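# Hang power strip level on two screws by keyholes

## Task

Mount the power strip onto the two screws through its keyhole slots, oriented so each slot's narrow end points upward, and leave it hanging level and unsupported by the robot.

## Robot and tools

Robot: two arms, left_arm and right_arm, each a six-joint arm with a parallel two-finger gripper and a wrist camera. Base roots in the scene frame: left_arm at (+0.012, +0.271, 0) m, right_arm at (-0.012, -0.317, 0) m, each with a tiny yaw. A two-camera stand is fixed to the floor behind them.

Scene frame: origin at table-top height, halfway between the nominal bases; +z up, +x away from the bases over the table, +y toward left_arm. Arm names do not match image left/right. A gripper's fingers point along its own +z and separate along its own y. end_effector_position is the point between the finger pads, roughly 1 cm short of the fingertips.

execute_actions(actions, cameras): actions is a list of actions; each action is a table of at most 15 rows, one per 1/30 s step, and a short table repeats its final row to fill 15 steps. Every row holds 14 numbers in [-1, 1], always for both arms: left dx, dy, dz, rx, ry, rz, opening, then right dx, dy, dz, rx, ry, rz, opening. The six pose numbers are an offset from that arm's Hand target as it was when the action began, expressed along that Hand target's own axes; every row counts from that same start, not from the row before. The next action starts from the updated Hand target, so sending an offset twice moves twice. Scale: 1.0 equals 0.6 m for dx/dy/dz and 180 degrees for the rotation vector rx/ry/rz. opening is absolute: +1 fully open (0.094 m), -1 closed. Six zeros re-request the current Hand target. An empty actions list returns all cameras and the full state, including the scene number. cameras: list of names, ["all"], or [] for none.

move(target, speed, blend, opening_speed, grip_force, blocking, cameras): straight-line path for each gripper. target is one 14-number row laid out as above, or a list of up to 15 such rows; every row is an offset from the same starting Hand targets, not chained from the previous row. speed: m/s, 0.002 to 2.9, default 0.25 (rotation up to twice that in rad/s); one value or one per target. blend: corner rounding in m for lists; 0 stops at each point. opening_speed: rate of the commanded opening per second on the -1..1 scale, at least 0.2; use it to close gently. grip_force: newtons per pad, 10 to 50, one value or one per arm; it persists, and lower forces close slowly. blocking=false returns after about 0.5 s while the move continues. Paths finish together, last 0.5 s to 10 s, and do not avoid obstacles or the other arm. Keep paths away from an arm's own base (go around it). Faster moves lag, drift and hit harder; a target set deeper beyond contact presses harder. The result adds a move: line, e.g. done, off_target, moving, held or fault, plus limits=paced (pose clipped) or limits=held (steps withheld). done means at rest within 10 mm and 2 degrees; neither done nor off_target tells you about contact.

wait(seconds 0 to 10, cameras): lets time pass, holding commands; a running move continues. stop(cameras): brakes the running move. zoom_image(camera, region=[x0, y0, x1, y1]): pixel box of that camera's newest image, top-left origin, at most 504 by 504. read_manual(section="licences"): licence texts only. finished_scene(scene): ends the current scene, numbered as the empty-action result reports; irreversible.

Cameras: cam_head_left, cam_head_right, cam_high, cam_low, cam_left_wrist, cam_right_wrist, each 896x504.

Results: end_effector_position (m) and end_effector_quat_wxyz in the scene frame, possibly a few cm off, more at long reach. Hand target is the last commanded pose after clipping; the next offsets count from it. Each step, commanded orientation is limited to 40 degrees from the measured one. Grippers often rest a few cm short of the target because of friction and load; any next command requests the target again, and if still short, send the remaining gap as an offset. Tool commands lists present gripper commands; to leave a gripper unchanged, resend its current opening, since 0 is half open. grip_measured is the measured opening on the -1..1 scale (slightly wide when empty, somewhat narrower than a firmly squeezed part). grip_effort_nm is gripper motor effort, negative closing; not a pad force. Joint torques include gravity and have offsets; joints 1 to 3 wrap at ±28 N m. Joint velocities may be summarised as within noise. MOTOR HOT appears at 75 °C; at 90 °C an OVER-TEMPERATURE FAULT folds that arm and disables it for the scene; avoid long holding, stretched poses, or pushing toward unreachable targets.

Avoid: dropping the strip or releasing it while it moves, letting anything fall or be left off the table, hard hits on the screws, wall or table, slams and heavy pushes, any contact or squeeze between the two arms (including closing on the other gripper's fingers), and wrist-camera cables touching objects. If an arm is pressing on something, command its target back beyond the gripper to relieve it. Loose objects may occasionally be nudged by outside pushes. Release by commanding an opening well above grip_measured, then check the strip stays hung before ending.

Each tool is called as name(argument=value, ...), one argument or row to a line, values as JSON.

## Session

execute_actions(
  actions=[],
)

Scene clock: 0.00 s.
left_arm: end_effector_position=(+0.4092, +0.2973, +0.0923) grip_measured=+1.000 grip_effort_nm=n/a end_effector_quat_wxyz=(+0.562, -0.051, +0.824, +0.050) | right_arm: end_effector_position=(+0.3688, -0.3946, +0.0946) grip_measured=+1.000 grip_effort_nm=n/a end_effector_quat_wxyz=(+0.567, +0.132, +0.804, -0.116)
Joint positions: left_arm=[0.017 1.535 0.386 0.773 -0.141 -0.028 0.094] | right_arm=[-0.029 1.527 0.342 0.837 0.269 0.057 0.094]
Joint velocities: within noise
Joint torques (N m): no reading
Heat: left arm: 33 °C; right arm: 30 °C.
Hand target: left_arm +0.4118, +0.2973, +0.0987; +0.568, -0.051, +0.820, +0.050 | right_arm +0.3733, -0.3951, +0.1062; +0.581, +0.133, +0.795, -0.116
Tool commands: left_gripper/opening=+1.0 right_gripper/opening=+1.0

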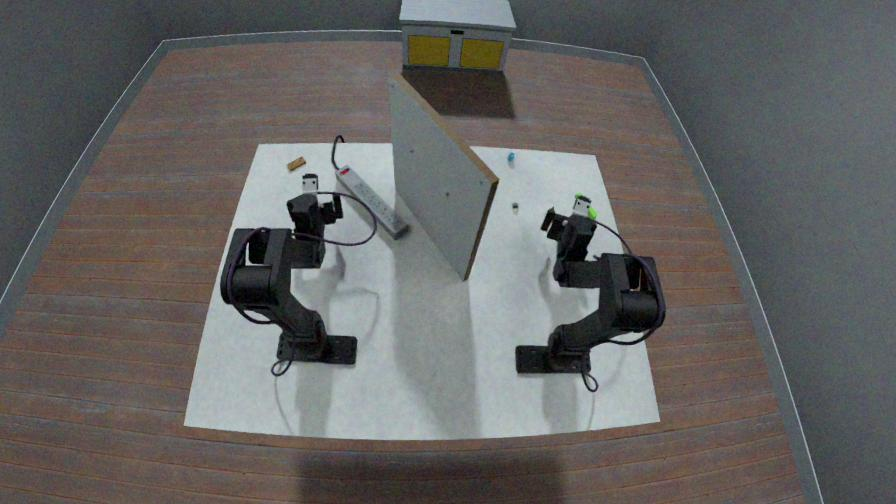

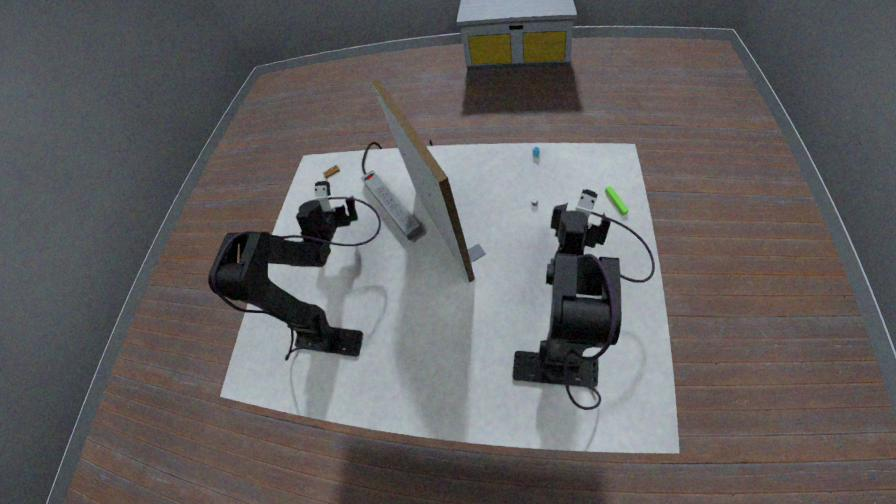

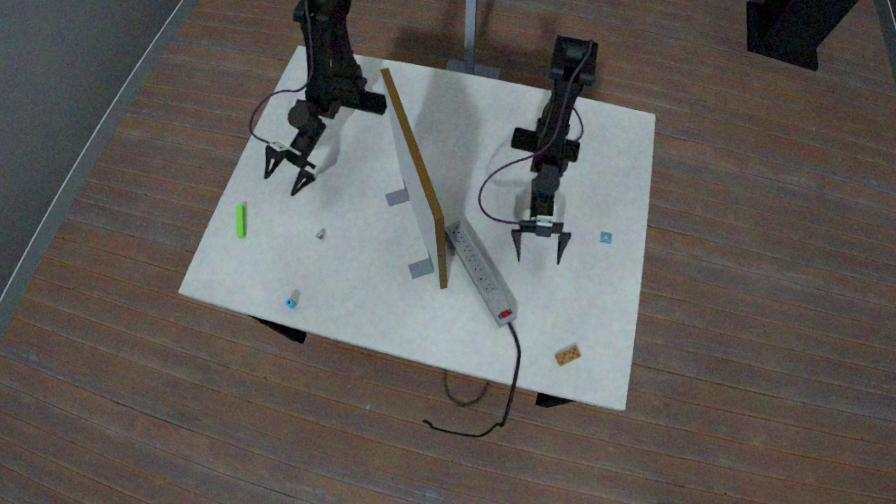

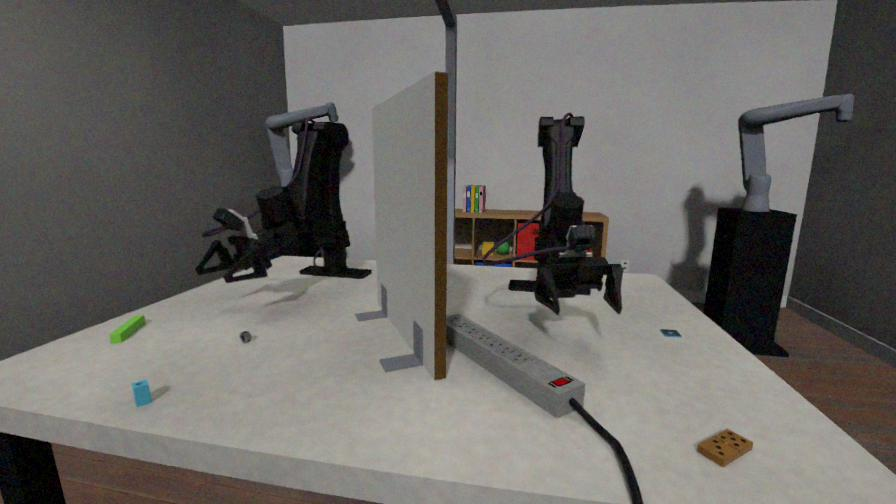

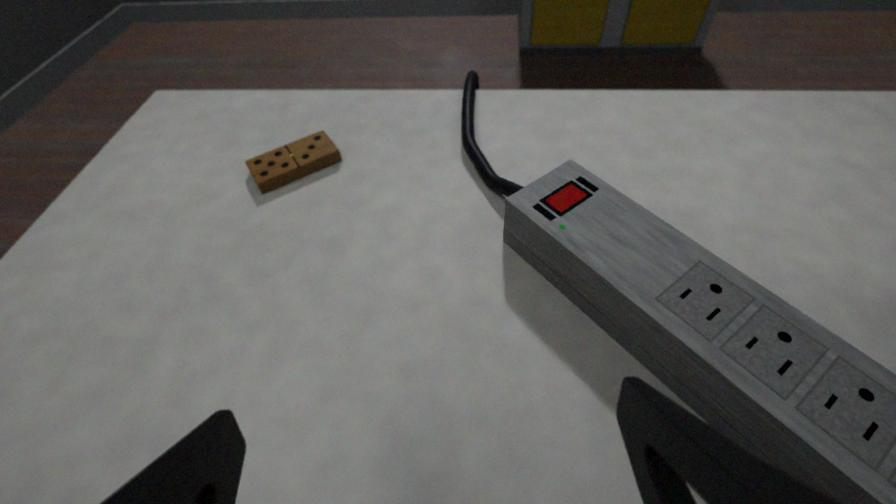

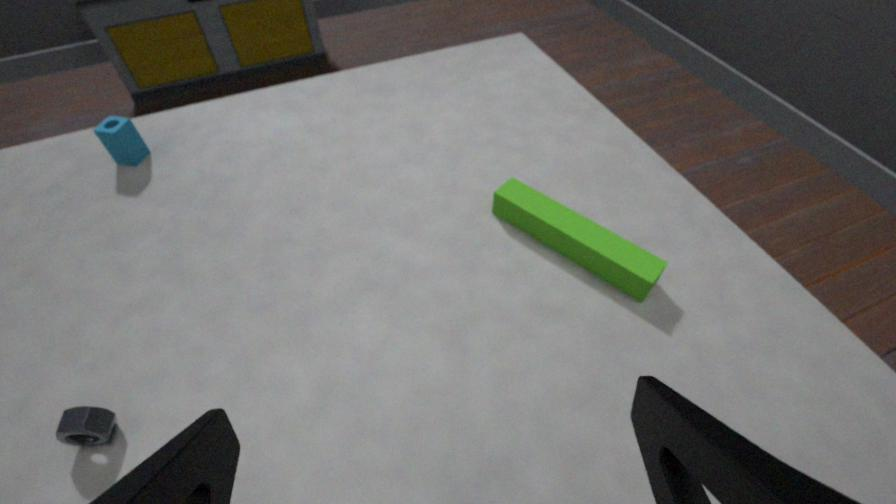

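zoom_image(
  camera="cam_head_left",
  region=[320, 60, 520, 290],
)

zoom_image(
  camera="cam_high",
  region=[360, 60, 620, 420],
)

zoom_image(
  camera="cam_head_right",
  region=[320, 60, 520, 290],
)

zoom_image(
  camera="cam_low",
  region=[350, 60, 650, 460],
)

Scaled by 2.191.

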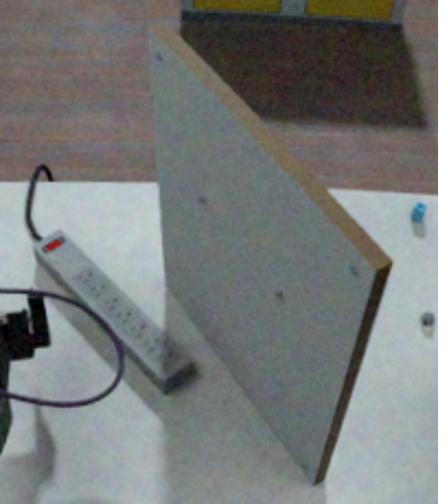

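Scaled by 1.400.

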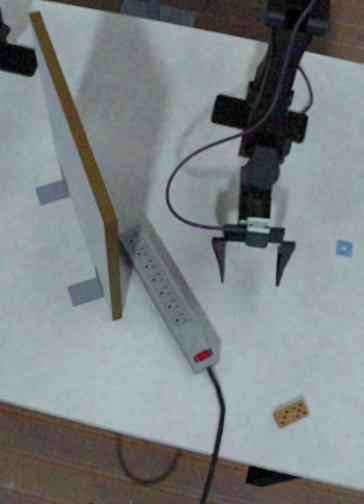

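Scaled by 2.191.

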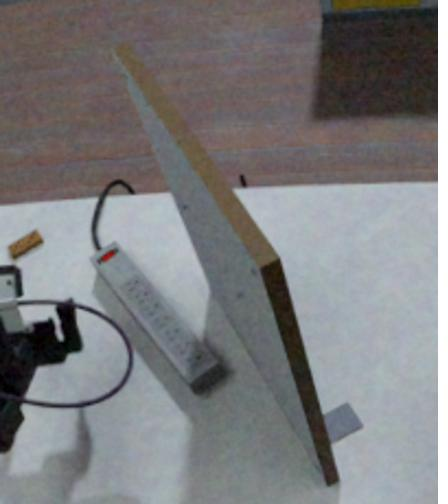

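Scaled by 1.260.

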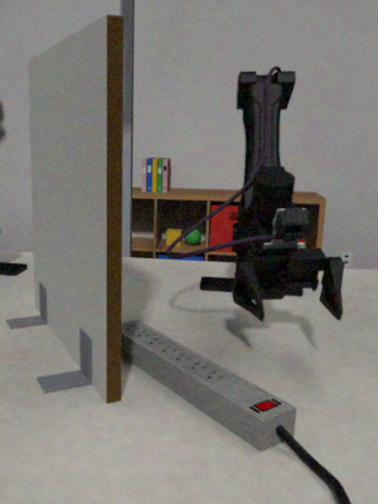

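move(
  target=[-0.132,-0.114,-0.373,0.387,-0.104,0.063,1,0,0,0,0,0,0,1],
  cameras=["cam_left_wrist","cam_head_left","cam_high"],
)

Scene clock: 41.37 s.
left_arm: end_effector_position=(+0.2456, +0.1985, +0.2375) grip_measured=+1.000 grip_effort_nm=-0.02 end_effector_quat_wxyz=(+0.609, +0.341, +0.620, -0.358) | right_arm: end_effector_position=(+0.3688, -0.3946, +0.0946) grip_measured=+1.000 grip_effort_nm=0.02 end_effector_quat_wxyz=(+0.567, +0.132, +0.804, -0.116)
Joint positions: left_arm=[0.539 0.889 0.339 0.426 1.555 0.096 0.094] | right_arm=[-0.029 1.527 0.342 0.837 0.269 0.057 0.094]
Joint torques (N m): left_arm=[0.79 -2.02 9.11 0.89 0.42 -0.14] | right_arm=[-0.06 -5.08 5.44 1.97 0.11 0.02]
Heat: left arm: 35 °C; right arm: 33 °C.
Hand target: left_arm +0.2419, +0.2003, +0.2495; +0.606, +0.364, +0.606, -0.365 | right_arm +0.3733, -0.3951, +0.1062; +0.581, +0.133, +0.795, -0.116
Off the commanded pose: left_arm 0.013 m, 3 deg | right_arm 0.012 m, 2 deg.
joint sent to its limit (left arm) — joint 5 (wrist yaw), upper limit. The joint targets are off in position, not in orientation.
move: off_target (left_arm, right_arm)
Images, in order (width x height): cam_head_left 896x504, cam_high 896x504, cam_left_wrist 896x504.

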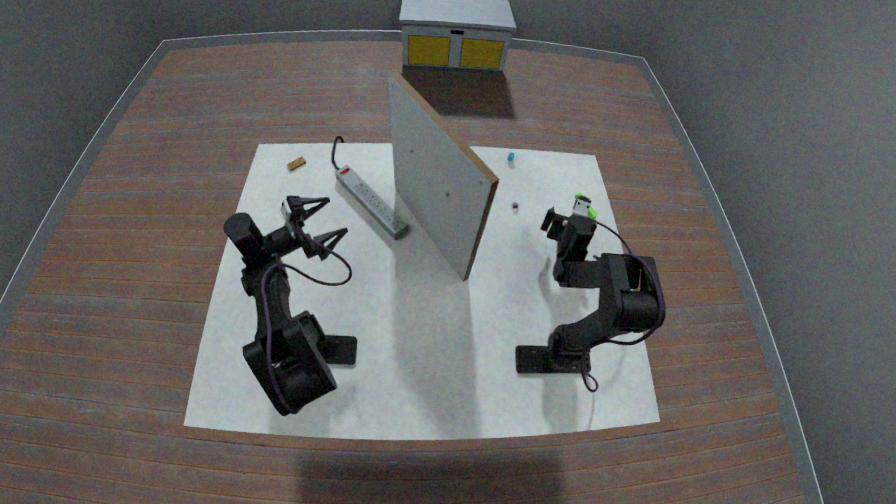

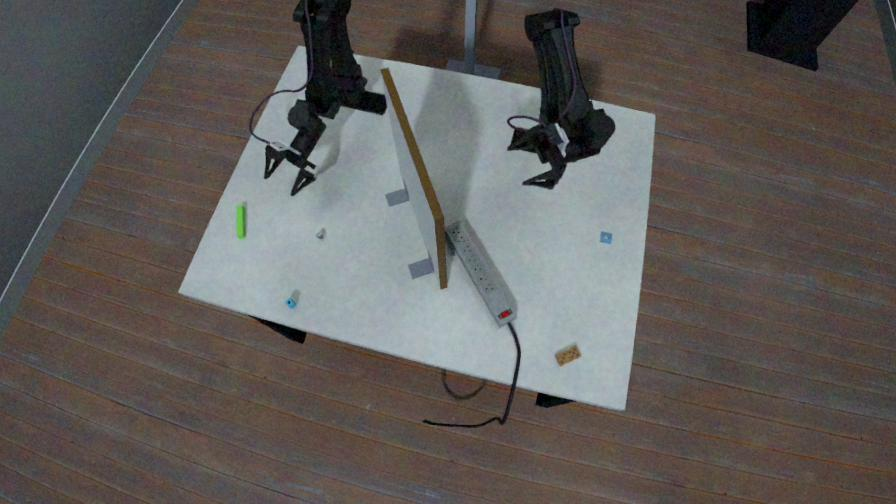

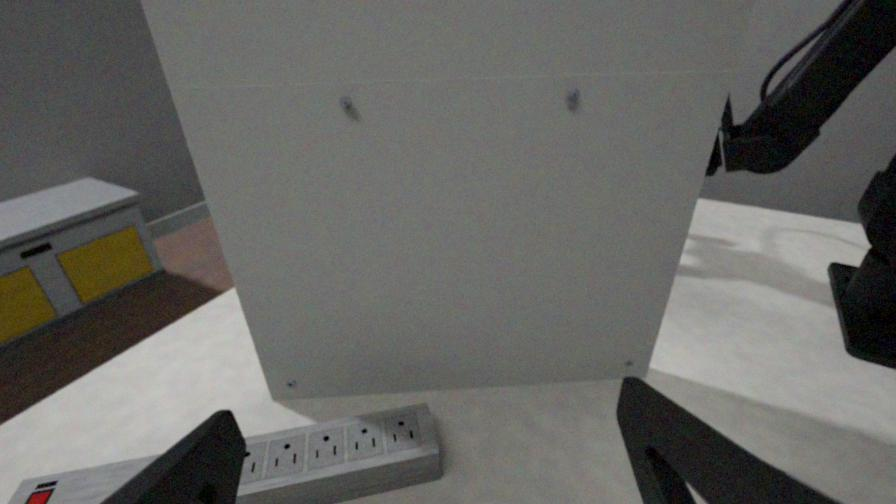

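move(
  target=[0.049,0.314,0.148,-0.446,0.341,-0.445,1,0,0,0,0,0,0,1],
  speed=0.35,
  cameras=["cam_left_wrist","cam_head_left","cam_low"],
)

Scene clock: 94.30 s.
left_arm: end_effector_position=(+0.4509, +0.2096, +0.2199) grip_measured=+1.000 grip_effort_nm=-0.03 end_effector_quat_wxyz=(+0.109, -0.361, +0.924, -0.069) | right_arm: end_effector_position=(+0.3688, -0.3946, +0.0946) grip_measured=+1.000 grip_effort_nm=0.02 end_effector_quat_wxyz=(+0.567, +0.132, +0.804, -0.116)
Joint positions: left_arm=[-0.118 2.113 2.358 -1.557 0.015 -0.882 0.094] | right_arm=[-0.029 1.527 0.342 0.837 0.269 0.057 0.094]
Joint velocities: left_arm=[within noise] | right_arm=[0.012 -0.007 0.002 0.007 -0.154 0.022 0]
Joint torques (N m): left_arm=[-0.13 -7.71 8.51 0.18 -0.18 -0.13] | right_arm=[-0.02 -5.15 5.41 1.97 0.11 0.01]
Heat: left arm: 35 °C; right arm: 36 °C.
Hand target: left_arm +0.4499, +0.2101, +0.2202; +0.001, -0.366, +0.930, +0.000 | right_arm +0.3733, -0.3951, +0.1062; +0.581, +0.133, +0.795, -0.116
Off the commanded pose: left_arm 0.001 m, 15 deg | right_arm 0.012 m, 2 deg.
joint sent to its limit (left arm) — joint 4 (wrist pitch), lower limit. The joint targets are off in position and orientation.
move: off_target (left_arm, right_arm)
Images, in order (width x height): cam_head_left 896x504, cam_low 896x504, cam_left_wrist 896x504.

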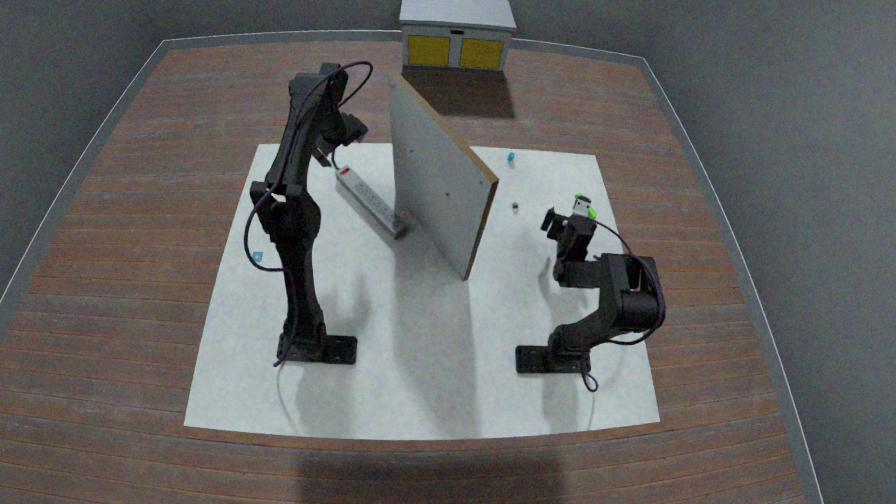

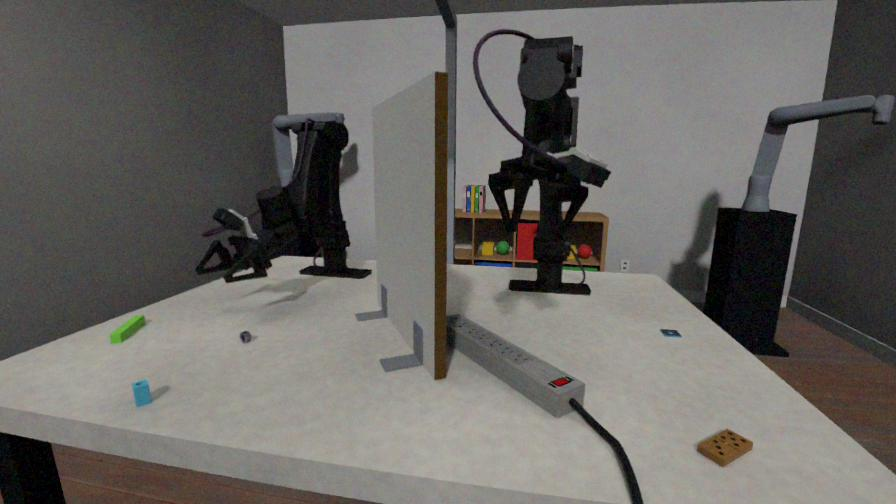

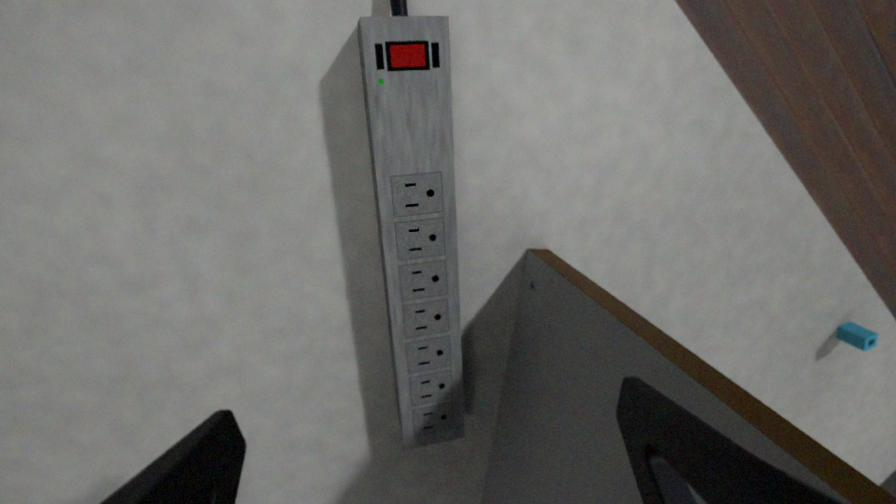

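zoom_image(
  camera="cam_left_wrist",
  region=[340, 360, 500, 480],
)

zoom_image(
  camera="cam_left_wrist",
  region=[340, 0, 500, 120],
)

Scaled by 3.150.

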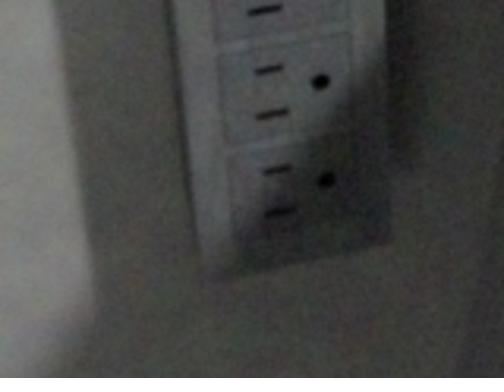

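Scaled by 3.150.

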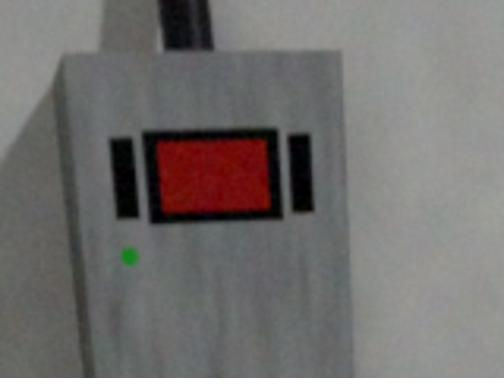

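move(
  target=[
    [0.061,-0.048,0.2337,0,0,0.009,0.5,0,0,0,0,0,0,1],
    [0.061,-0.048,0.29,0,0,0.009,0.5,0,0,0,0,0,0,1],
  ],
  speed=[0.25,0.08],
  cameras=["cam_left_wrist","cam_head_left","cam_low","cam_high"],
)

Scene clock: 131.30 s.
left_arm: end_effector_position=(+0.4416, +0.1653, +0.0539) grip_measured=+0.502 grip_effort_nm=-0.10 end_effector_quat_wxyz=(-0.001, -0.351, +0.936, -0.005) | right_arm: end_effector_position=(+0.3688, -0.3946, +0.0946) grip_measured=+1.000 grip_effort_nm=0.02 end_effector_quat_wxyz=(+0.567, +0.132, +0.804, -0.116)
Joint positions: left_arm=[-0.222 2.27 1.965 -1.261 0.009 -0.958 0.071] | right_arm=[-0.029 1.527 0.342 0.837 0.269 0.057 0.094]
Joint torques (N m): left_arm=[-0.09 -9.35 5.38 0.29 -0.11 -0.11] | right_arm=[-0.09 -5.05 5.45 1.96 0.11 0.03]
Heat: left arm: 36 °C; right arm: 37 °C.
Hand target: left_arm +0.4432, +0.1642, +0.0461; +0.001, -0.353, +0.936, +0.000 | right_arm +0.3733, -0.3951, +0.1062; +0.581, +0.133, +0.795, -0.116
Off the commanded pose: left_arm 0.008 m, 1 deg | right_arm 0.012 m, 2 deg.
move: off_target (right_arm)
Images, in order (width x height): cam_head_left 896x504, cam_high 896x504, cam_low 896x504, cam_left_wrist 896x504.

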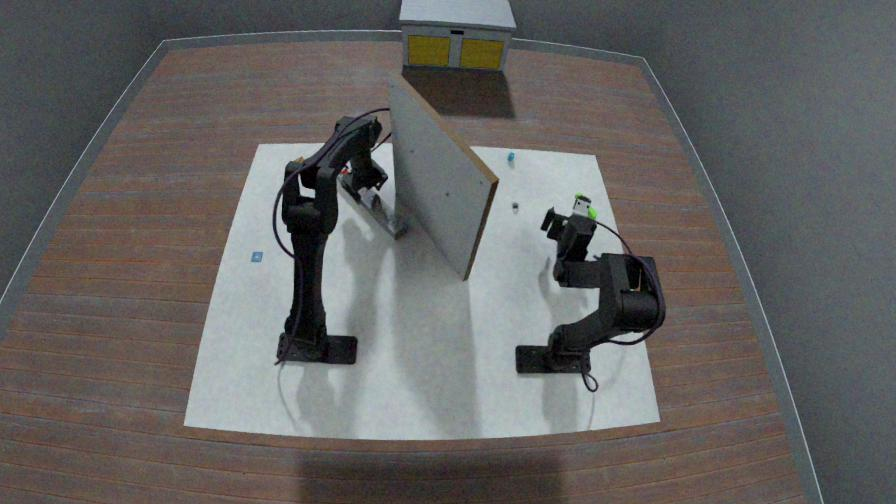

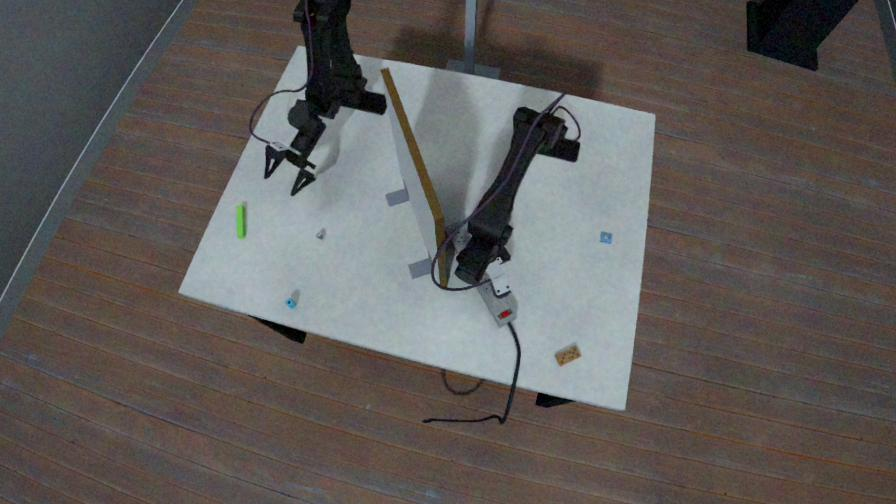

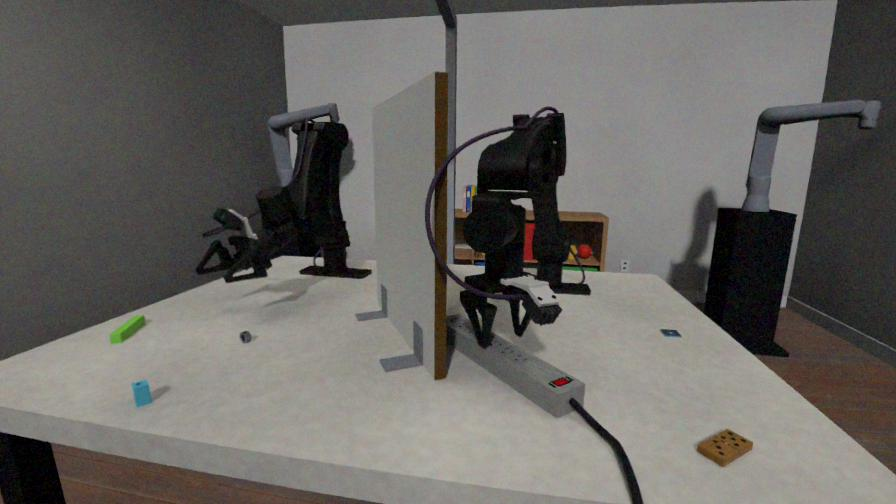

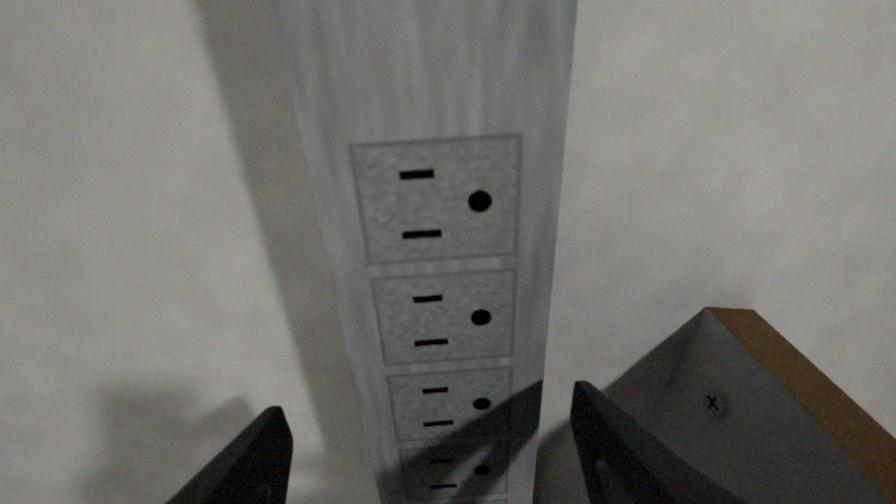

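move(
  target=[0,-0.008,0.05,0,0,0,0.5,0,0,0,0,0,0,1],
  speed=0.06,
  cameras=["cam_left_wrist","cam_low"],
)

Scene clock: 139.80 s.
left_arm: end_effector_position=(+0.4463, +0.1642, +0.0272) grip_measured=+0.502 grip_effort_nm=-0.11 end_effector_quat_wxyz=(+0.002, -0.354, +0.935, -0.007) | right_arm: end_effector_position=(+0.3688, -0.3946, +0.0946) grip_measured=+1.000 grip_effort_nm=0.02 end_effector_quat_wxyz=(+0.567, +0.132, +0.804, -0.116)
Joint positions: left_arm=[-0.222 2.297 1.905 -1.167 0.009 -0.964 0.071] | right_arm=[-0.029 1.527 0.342 0.837 0.269 0.057 0.094]
Joint torques (N m): left_arm=[-0.59 -9.03 5.41 0.28 -0.11 -0.11] | right_arm=[-0.13 -5.19 5.34 1.94 0.1 -0.01]
Heat: left arm: 36 °C; right arm: 38 °C.
Hand target: left_arm +0.4464, +0.1606, +0.0161; +0.001, -0.353, +0.936, +0.000 | right_arm +0.3733, -0.3951, +0.1062; +0.581, +0.133, +0.795, -0.116
Off the commanded pose: left_arm 0.012 m, 1 deg | right_arm 0.012 m, 2 deg.
move: off_target (left_arm, right_arm)
Images, in order (width x height): cam_low 896x504, cam_left_wrist 896x504.

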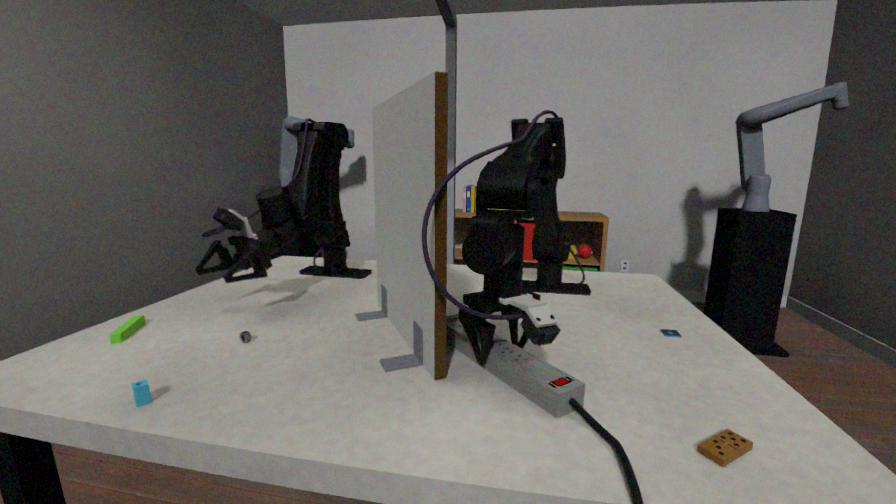

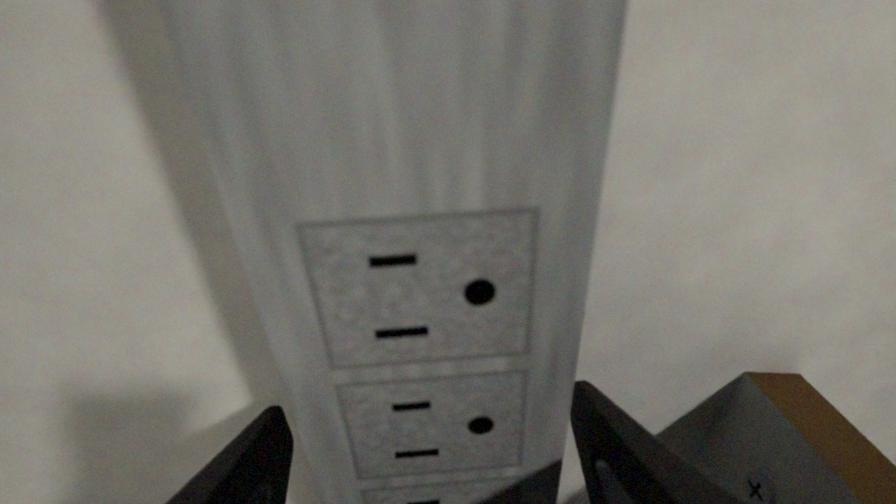

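move(
  target=[0,0,0,0,0,0,-0.25,0,0,0,0,0,0,1],
  opening_speed=0.4,
  cameras=["cam_left_wrist"],
)

Scene clock: 156.53 s.
left_arm: end_effector_position=(+0.4473, +0.1632, +0.0272) grip_measured=+0.026 grip_effort_nm=-1.05 end_effector_quat_wxyz=(+0.004, -0.353, +0.935, -0.008) | right_arm: end_effector_position=(+0.3688, -0.3946, +0.0946) grip_measured=+1.000 grip_effort_nm=0.02 end_effector_quat_wxyz=(+0.567, +0.132, +0.804, -0.116)
Joint positions: left_arm=[-0.224 2.297 1.905 -1.162 0.009 -0.964 0.048] | right_arm=[-0.029 1.527 0.342 0.837 0.269 0.057 0.094]
Joint torques (N m): left_arm=[-0.51 -9.01 5.42 0.21 -0.12 -0.11] | right_arm=[0.05 -5.08 5.34 1.95 0.08 0.01]
Heat: left arm: 35 °C; right arm: 38 °C.
Hand target: left_arm +0.4465, +0.1606, +0.0161; +0.001, -0.353, +0.936, +0.000 | right_arm +0.3733, -0.3951, +0.1062; +0.581, +0.133, +0.795, -0.116
Off the commanded pose: left_arm 0.011 m, 1 deg | right_arm 0.012 m, 2 deg.
move: off_target (left_arm, right_arm)
Images, in order (width x height): cam_left_wrist 896x504.

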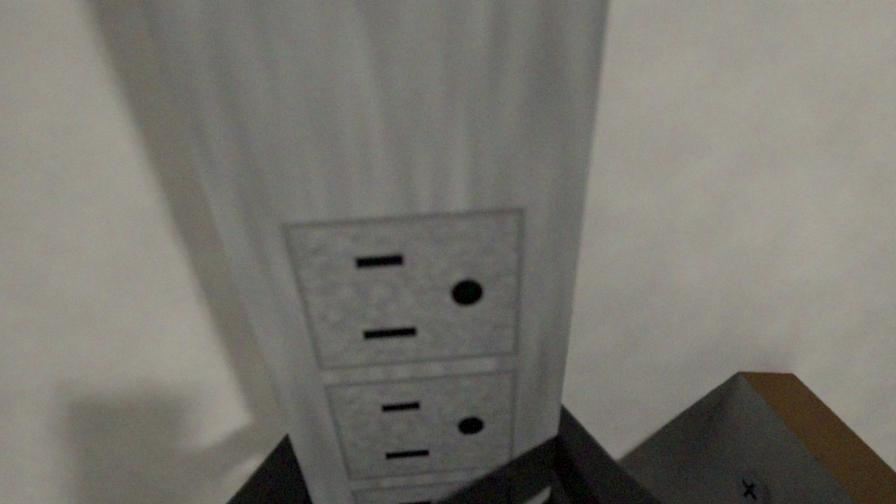

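move(
  target=[
    [-0.02,0.05,-0.2,0,0,0,-0.25,0,0,0,0,0,0,1],
    [-0.074,0.201,-0.473,0.467,-0.211,-0.212,-0.25,0,0,0,0,0,0,1],
  ],
  speed=[0.12,0.2],
  blend=[0.03,0],
  cameras=["all"],
)

Scene clock: 183.77 s.
left_arm: end_effector_position=(+0.3880, +0.2703, +0.2409) grip_measured=+0.025 grip_effort_nm=-1.05 end_effector_quat_wxyz=(-0.420, +0.551, -0.556, +0.459) | right_arm: end_effector_position=(+0.3688, -0.3946, +0.0946) grip_measured=+1.000 grip_effort_nm=0.02 end_effector_quat_wxyz=(+0.567, +0.132, +0.804, -0.116)
Joint positions: left_arm=[0.052 1.032 0.601 0.203 0.082 -1.592 0.048] | right_arm=[-0.029 1.527 0.342 0.837 0.269 0.057 0.094]
Joint torques (N m): left_arm=[-0.27 -3.88 8.5 3.63 -0.51 0.17] | right_arm=[0.06 -5.14 5.44 1.99 0.08 0.01]
Heat: left arm: 35 °C; right arm: 39 °C.
Hand target: left_arm +0.3994, +0.2802, +0.2999; -0.501, +0.500, -0.499, +0.500 | right_arm +0.3733, -0.3951, +0.1062; +0.581, +0.133, +0.795, -0.116
Off the commanded pose: left_arm 0.061 m, 14 deg | right_arm 0.012 m, 2 deg.
move: off_target (left_arm, right_arm)

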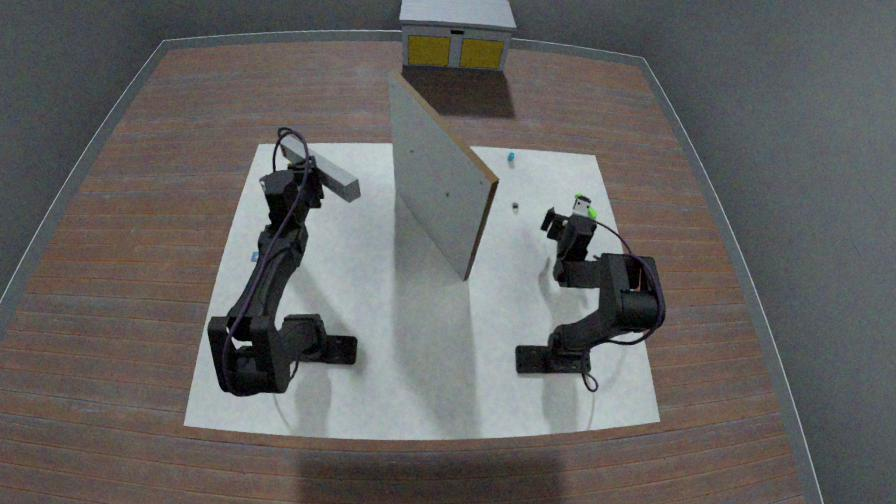

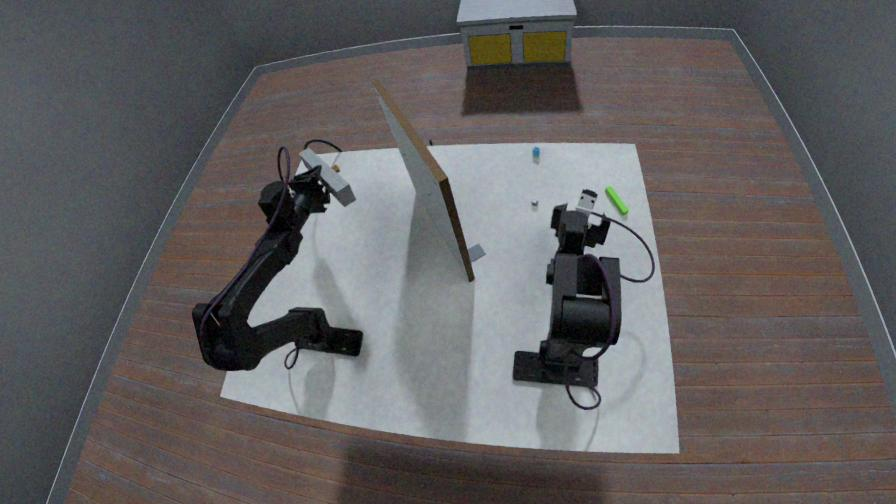

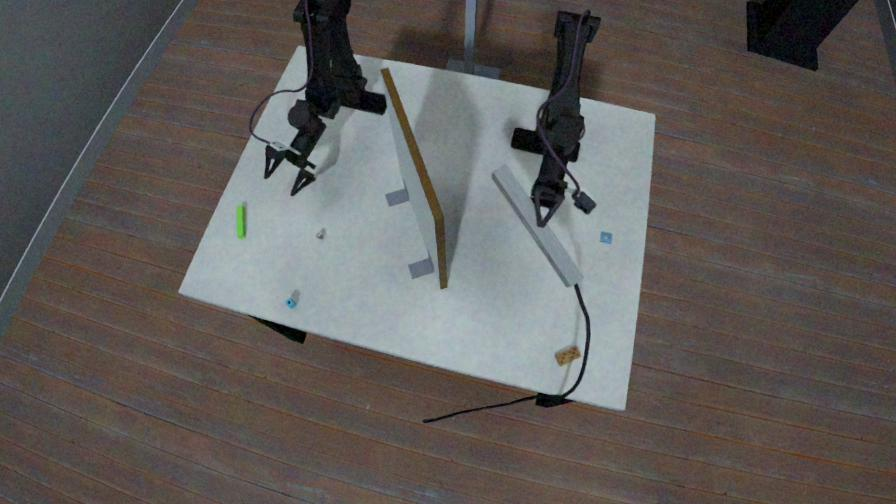

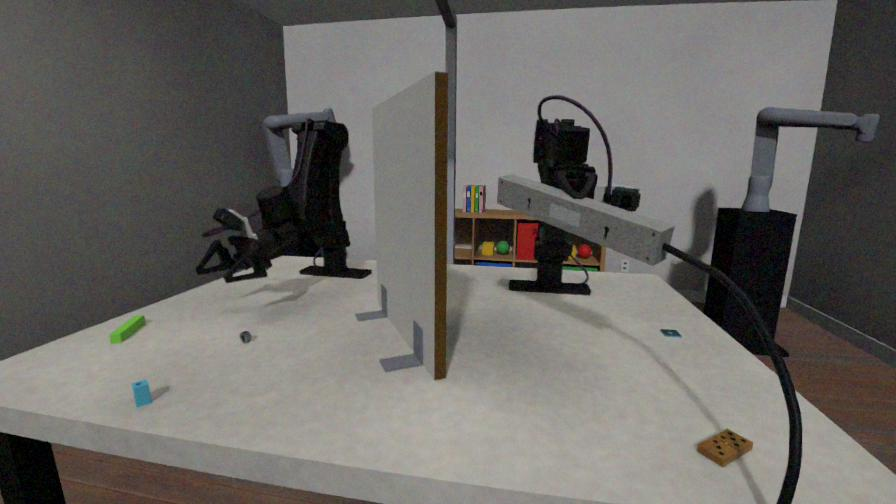

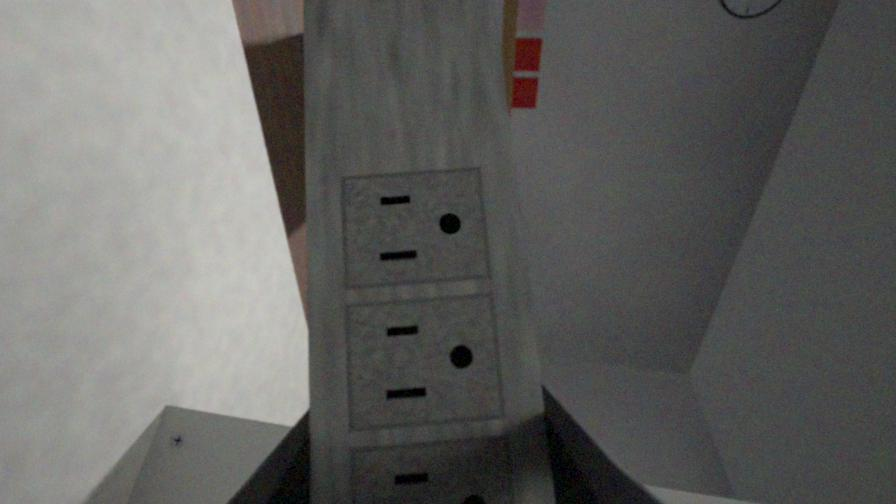

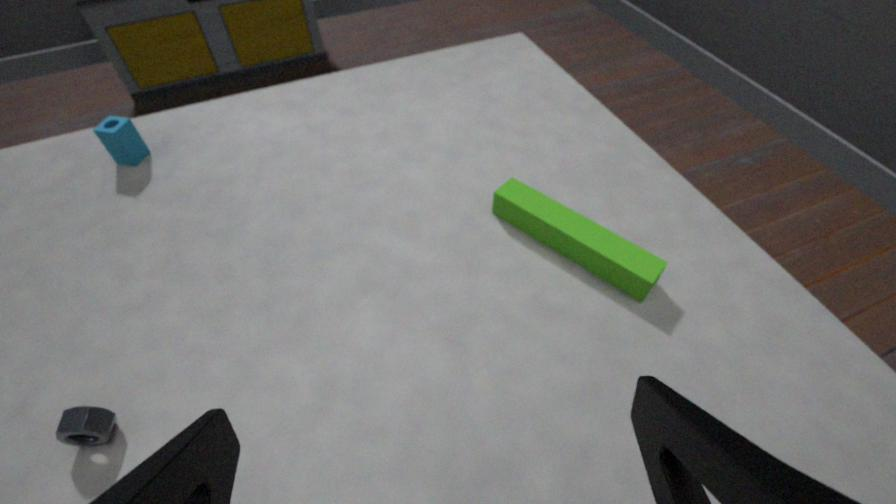

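zoom_image(
  camera="cam_low",
  region=[480, 160, 700, 280],
)

Scaled by 2.291.

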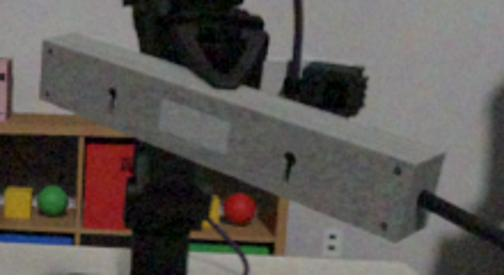

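zoom_image(
  camera="cam_low",
  region=[515, 185, 575, 219],
)

zoom_image(
  camera="cam_low",
  region=[580, 212, 640, 246],
)

Scaled by 8.400.

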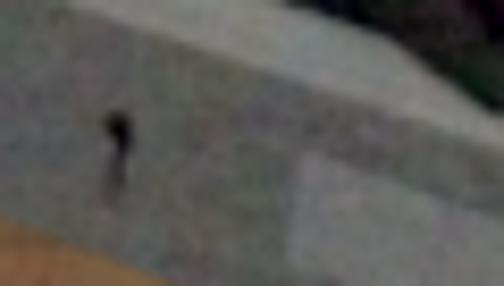

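Scaled by 8.400.

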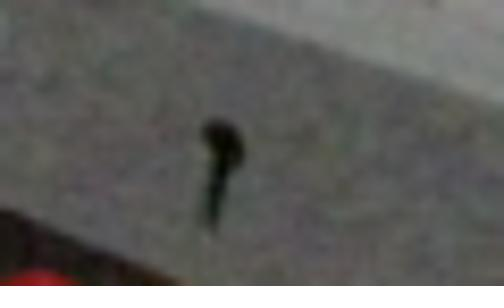

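move(
  target=[0.083,0.167,0.001,-0.363,0.044,0.346,-0.25,0,0,0,0,0,0,1],
  speed=0.2,
  cameras=["cam_head_left","cam_high","cam_low","cam_left_wrist"],
)

Scene clock: 228.10 s.
left_arm: end_effector_position=(+0.3906, +0.2229, +0.1749) grip_measured=+0.025 grip_effort_nm=-1.05 end_effector_quat_wxyz=(+0.270, -0.332, +0.899, +0.094) | right_arm: end_effector_position=(+0.3688, -0.3946, +0.0946) grip_measured=+1.000 grip_effort_nm=0.02 end_effector_quat_wxyz=(+0.567, +0.132, +0.804, -0.116)
Joint positions: left_arm=[-0.337 1.679 1.485 -1.059 -0.493 -0.982 0.048] | right_arm=[-0.029 1.527 0.342 0.837 0.269 0.057 0.094]
Joint torques (N m): left_arm=[-0.54 -6.49 11.08 0.43 -1.4 0.02] | right_arm=[-0.08 -5.16 5.49 1.98 0.1 -0.01]
Heat: left arm: 43 °C; right arm: 40 °C.
Hand target: left_arm +0.4002, +0.2303, +0.1997; +0.309, -0.334, +0.883, +0.117 | right_arm +0.3733, -0.3951, +0.1062; +0.581, +0.133, +0.795, -0.116
Off the commanded pose: left_arm 0.028 m, 6 deg | right_arm 0.012 m, 2 deg.
move: off_target (left_arm, right_arm)
Images, in order (width x height): cam_head_left 896x504, cam_high 896x504, cam_low 896x504, cam_left_wrist 896x504.

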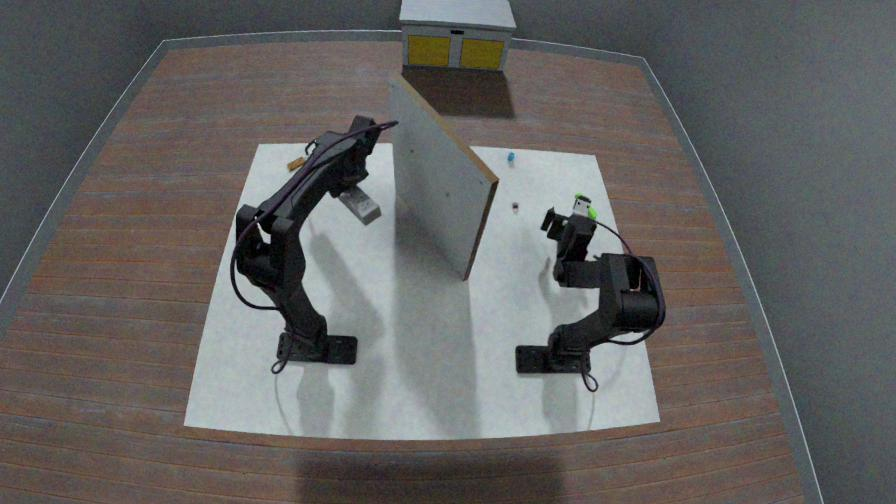

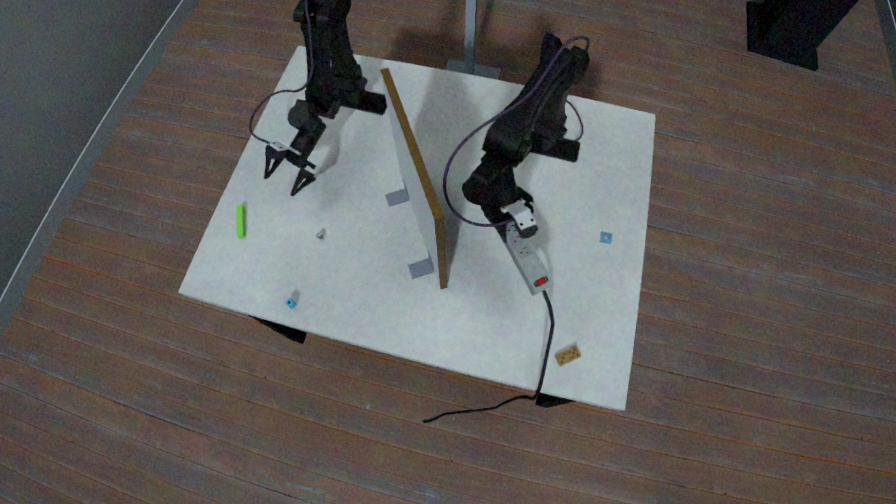

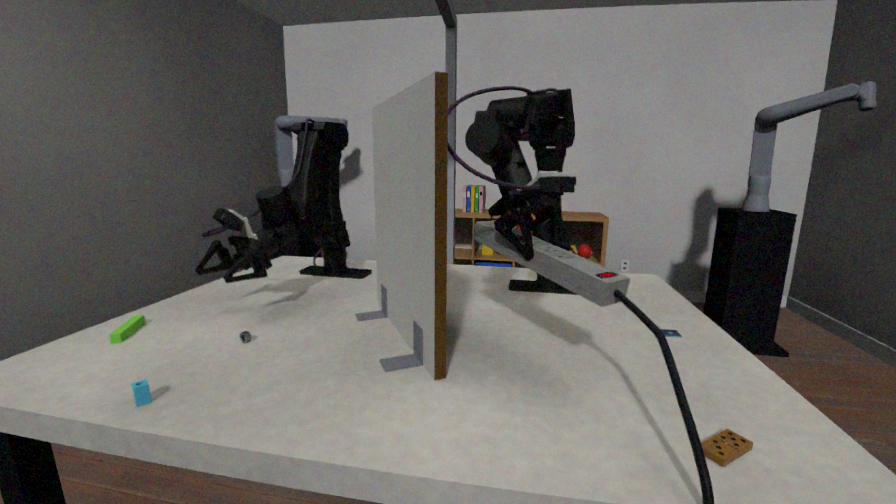

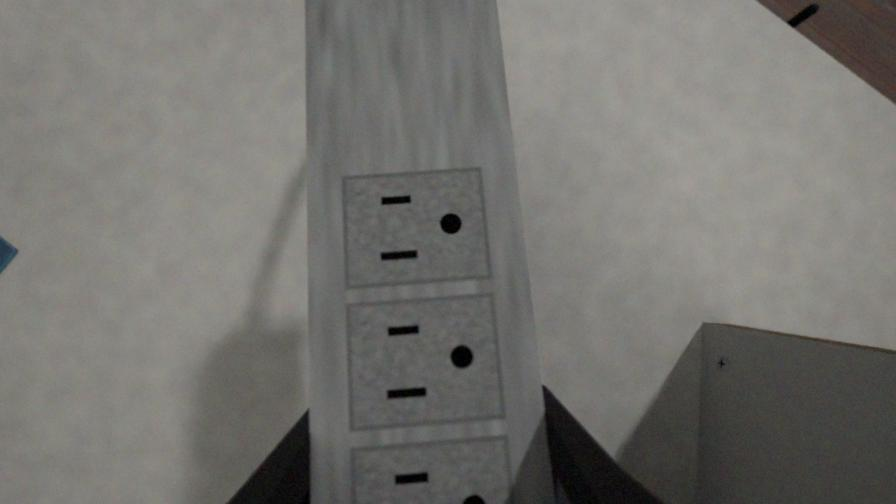

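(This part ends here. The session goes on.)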